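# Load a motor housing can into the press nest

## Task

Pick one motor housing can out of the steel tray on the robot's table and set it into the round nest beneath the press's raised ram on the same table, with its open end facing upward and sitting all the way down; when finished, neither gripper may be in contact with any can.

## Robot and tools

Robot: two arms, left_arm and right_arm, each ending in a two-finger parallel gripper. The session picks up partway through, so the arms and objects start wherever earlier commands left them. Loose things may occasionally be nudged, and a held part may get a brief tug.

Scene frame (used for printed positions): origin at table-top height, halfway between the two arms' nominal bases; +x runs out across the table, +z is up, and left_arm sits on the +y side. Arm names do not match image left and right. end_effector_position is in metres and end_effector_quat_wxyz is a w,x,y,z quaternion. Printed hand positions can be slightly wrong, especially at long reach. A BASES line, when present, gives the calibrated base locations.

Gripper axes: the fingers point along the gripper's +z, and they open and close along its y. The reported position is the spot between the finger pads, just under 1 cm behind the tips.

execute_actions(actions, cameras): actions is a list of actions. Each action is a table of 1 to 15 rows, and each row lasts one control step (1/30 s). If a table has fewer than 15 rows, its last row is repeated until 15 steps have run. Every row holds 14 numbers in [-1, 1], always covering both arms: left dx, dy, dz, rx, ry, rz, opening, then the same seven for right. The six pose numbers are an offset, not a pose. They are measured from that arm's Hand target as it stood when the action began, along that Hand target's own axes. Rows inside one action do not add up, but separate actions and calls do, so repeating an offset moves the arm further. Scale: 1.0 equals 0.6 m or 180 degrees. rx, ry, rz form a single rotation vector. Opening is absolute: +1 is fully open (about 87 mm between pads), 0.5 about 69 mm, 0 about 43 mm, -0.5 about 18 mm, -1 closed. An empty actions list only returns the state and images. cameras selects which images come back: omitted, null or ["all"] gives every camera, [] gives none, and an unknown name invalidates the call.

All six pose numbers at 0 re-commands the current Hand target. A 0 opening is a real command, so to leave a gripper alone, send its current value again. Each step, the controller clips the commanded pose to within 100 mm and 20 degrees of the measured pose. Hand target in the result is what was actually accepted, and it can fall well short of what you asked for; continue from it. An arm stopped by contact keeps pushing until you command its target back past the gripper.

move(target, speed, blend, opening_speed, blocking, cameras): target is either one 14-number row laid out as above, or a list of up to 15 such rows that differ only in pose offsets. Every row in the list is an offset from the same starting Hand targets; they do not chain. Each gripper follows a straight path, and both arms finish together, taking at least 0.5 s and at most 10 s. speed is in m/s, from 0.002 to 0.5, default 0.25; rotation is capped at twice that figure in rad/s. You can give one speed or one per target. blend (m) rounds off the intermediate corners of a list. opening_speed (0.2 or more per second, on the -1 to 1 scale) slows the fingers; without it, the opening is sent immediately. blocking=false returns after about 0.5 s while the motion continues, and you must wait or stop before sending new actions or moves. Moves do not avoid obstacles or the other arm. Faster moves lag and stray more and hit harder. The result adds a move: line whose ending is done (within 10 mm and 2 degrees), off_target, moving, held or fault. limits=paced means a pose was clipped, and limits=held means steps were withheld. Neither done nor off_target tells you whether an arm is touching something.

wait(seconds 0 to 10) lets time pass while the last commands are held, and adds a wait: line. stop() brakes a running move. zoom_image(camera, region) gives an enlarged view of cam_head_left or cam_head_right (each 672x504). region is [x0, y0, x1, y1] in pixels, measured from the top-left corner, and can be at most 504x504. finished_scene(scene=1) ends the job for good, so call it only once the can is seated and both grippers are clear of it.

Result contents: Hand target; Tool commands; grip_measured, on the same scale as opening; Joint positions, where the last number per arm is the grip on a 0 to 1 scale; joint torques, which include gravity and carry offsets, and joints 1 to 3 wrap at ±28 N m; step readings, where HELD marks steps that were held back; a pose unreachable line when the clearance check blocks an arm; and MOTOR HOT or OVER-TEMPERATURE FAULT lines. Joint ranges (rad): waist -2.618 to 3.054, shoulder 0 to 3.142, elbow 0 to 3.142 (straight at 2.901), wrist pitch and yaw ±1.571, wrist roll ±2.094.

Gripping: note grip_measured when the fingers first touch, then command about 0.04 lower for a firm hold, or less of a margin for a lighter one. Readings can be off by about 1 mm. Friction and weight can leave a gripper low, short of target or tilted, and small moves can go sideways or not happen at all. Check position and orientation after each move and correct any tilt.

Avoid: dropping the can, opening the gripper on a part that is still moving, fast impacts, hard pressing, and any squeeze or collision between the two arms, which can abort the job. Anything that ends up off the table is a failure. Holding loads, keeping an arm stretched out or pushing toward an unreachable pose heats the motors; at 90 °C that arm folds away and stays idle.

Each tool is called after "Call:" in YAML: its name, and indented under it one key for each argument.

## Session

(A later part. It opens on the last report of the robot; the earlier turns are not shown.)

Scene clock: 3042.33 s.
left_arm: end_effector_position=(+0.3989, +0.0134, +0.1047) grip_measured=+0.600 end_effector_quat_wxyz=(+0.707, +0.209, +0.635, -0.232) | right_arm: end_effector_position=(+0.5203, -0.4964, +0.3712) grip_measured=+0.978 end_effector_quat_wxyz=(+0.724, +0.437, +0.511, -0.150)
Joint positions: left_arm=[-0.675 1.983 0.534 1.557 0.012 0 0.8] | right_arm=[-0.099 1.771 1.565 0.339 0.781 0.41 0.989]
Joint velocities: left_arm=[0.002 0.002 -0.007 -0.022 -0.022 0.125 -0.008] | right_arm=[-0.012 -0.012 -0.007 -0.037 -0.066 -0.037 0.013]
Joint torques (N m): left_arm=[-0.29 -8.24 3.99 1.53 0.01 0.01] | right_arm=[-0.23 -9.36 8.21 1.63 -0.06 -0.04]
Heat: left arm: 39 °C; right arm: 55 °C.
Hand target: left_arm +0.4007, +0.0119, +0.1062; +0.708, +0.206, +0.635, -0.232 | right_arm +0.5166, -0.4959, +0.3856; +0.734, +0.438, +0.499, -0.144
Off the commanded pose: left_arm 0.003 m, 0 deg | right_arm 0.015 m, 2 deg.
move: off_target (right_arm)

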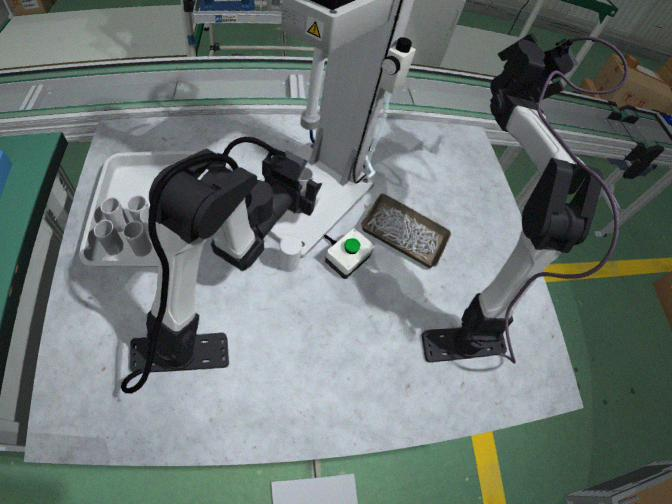

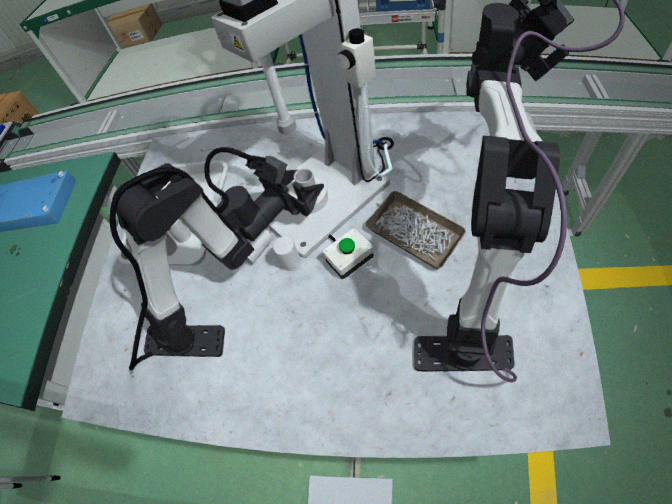

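Call:
move:
  target:
    - [-0.05,0,-0.14,0,0,0,0.6,0,0,0,0,0,0,1]
    - [-0.23,0,-0.2,0,0,0,0.6,0,0,0,0,0,0,1]
  speed: 0.07

Call:
zoom_image:
  camera: "cam_head_right"
  region: [260, 140, 360, 230]

Call:
zoom_image:
  camera: "cam_head_left"
  region: [260, 140, 360, 230]

Scene clock: 3049.17 s.
left_arm: end_effector_position=(+0.2913, +0.0904, +0.2212) grip_measured=+0.600 end_effector_quat_wxyz=(+0.699, +0.211, +0.644, -0.229) | right_arm: end_effector_position=(+0.5203, -0.4964, +0.3712) grip_measured=+0.978 end_effector_quat_wxyz=(+0.724, +0.437, +0.511, -0.150)
Joint positions: left_arm=[-0.678 0.816 0.321 0.577 0.008 0 0.8] | right_arm=[-0.099 1.771 1.565 0.339 0.781 0.41 0.989]
Joint velocities: left_arm=[-0.002 -0.007 -0.017 -0.007 0.037 -0.022 0.005] | right_arm=[0.002 0.007 -0.017 0.007 -0.022 0.007 0.008]
Joint torques (N m): left_arm=[-0.51 -2.18 8.98 1.54 -0.01 0.02] | right_arm=[-0.23 -9.36 8.21 1.63 -0.06 -0.04]
Heat: left arm: 39 °C; right arm: 55 °C.
Hand target: left_arm +0.2923, +0.0888, +0.2361; +0.708, +0.206, +0.635, -0.232 | right_arm +0.5166, -0.4959, +0.3856; +0.734, +0.438, +0.499, -0.144
Off the commanded pose: left_arm 0.009 m, 2 deg | right_arm 0.015 m, 2 deg.
move: off_target (right_arm)

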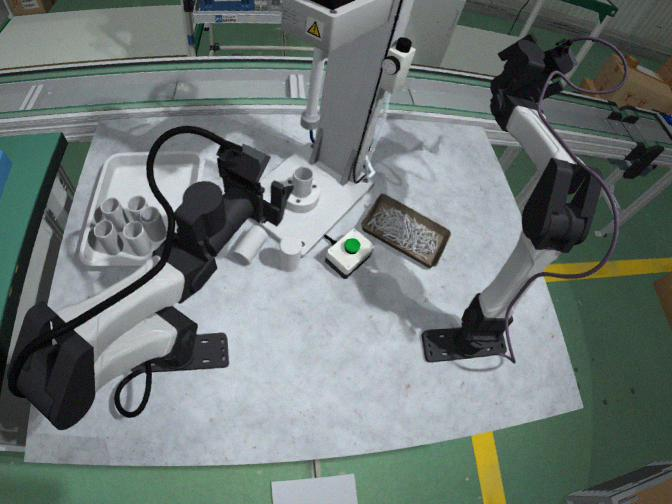

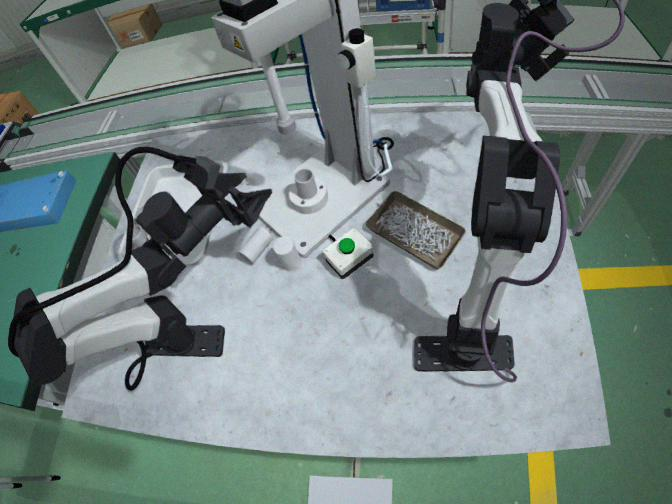

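Scaled by 5.040.

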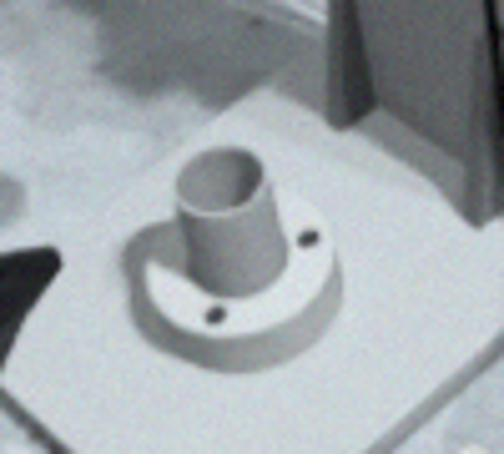

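Scaled by 5.040.

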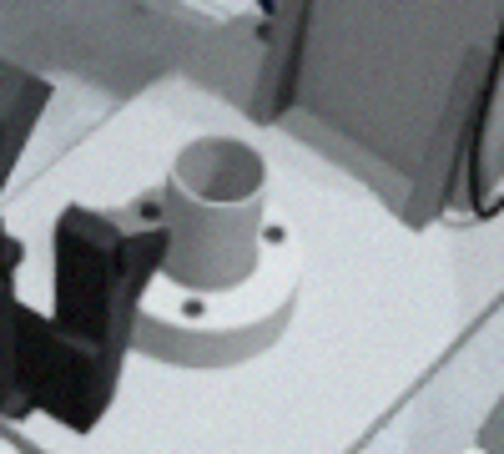

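Call:
zoom_image:
  camera: "cam_head_left"
  region: [240, 200, 340, 290]

Call:
zoom_image:
  camera: "cam_head_left"
  region: [80, 185, 180, 275]

Scaled by 5.040.

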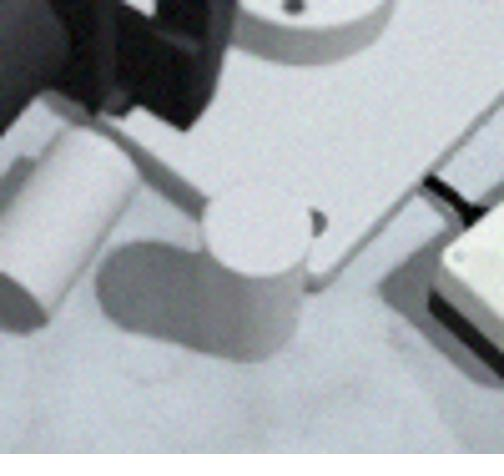

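Scaled by 5.040.

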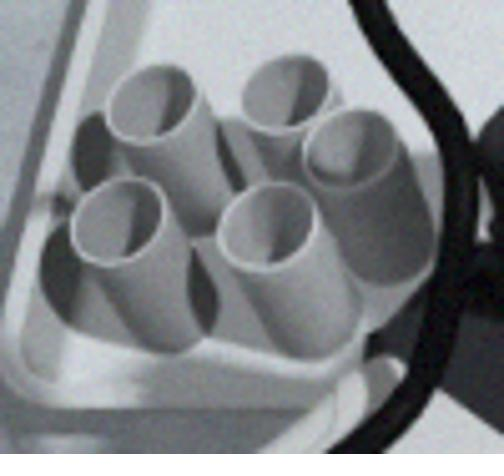

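Call:
finished_scene:
  scene: 1

The scene is finished: the task was done.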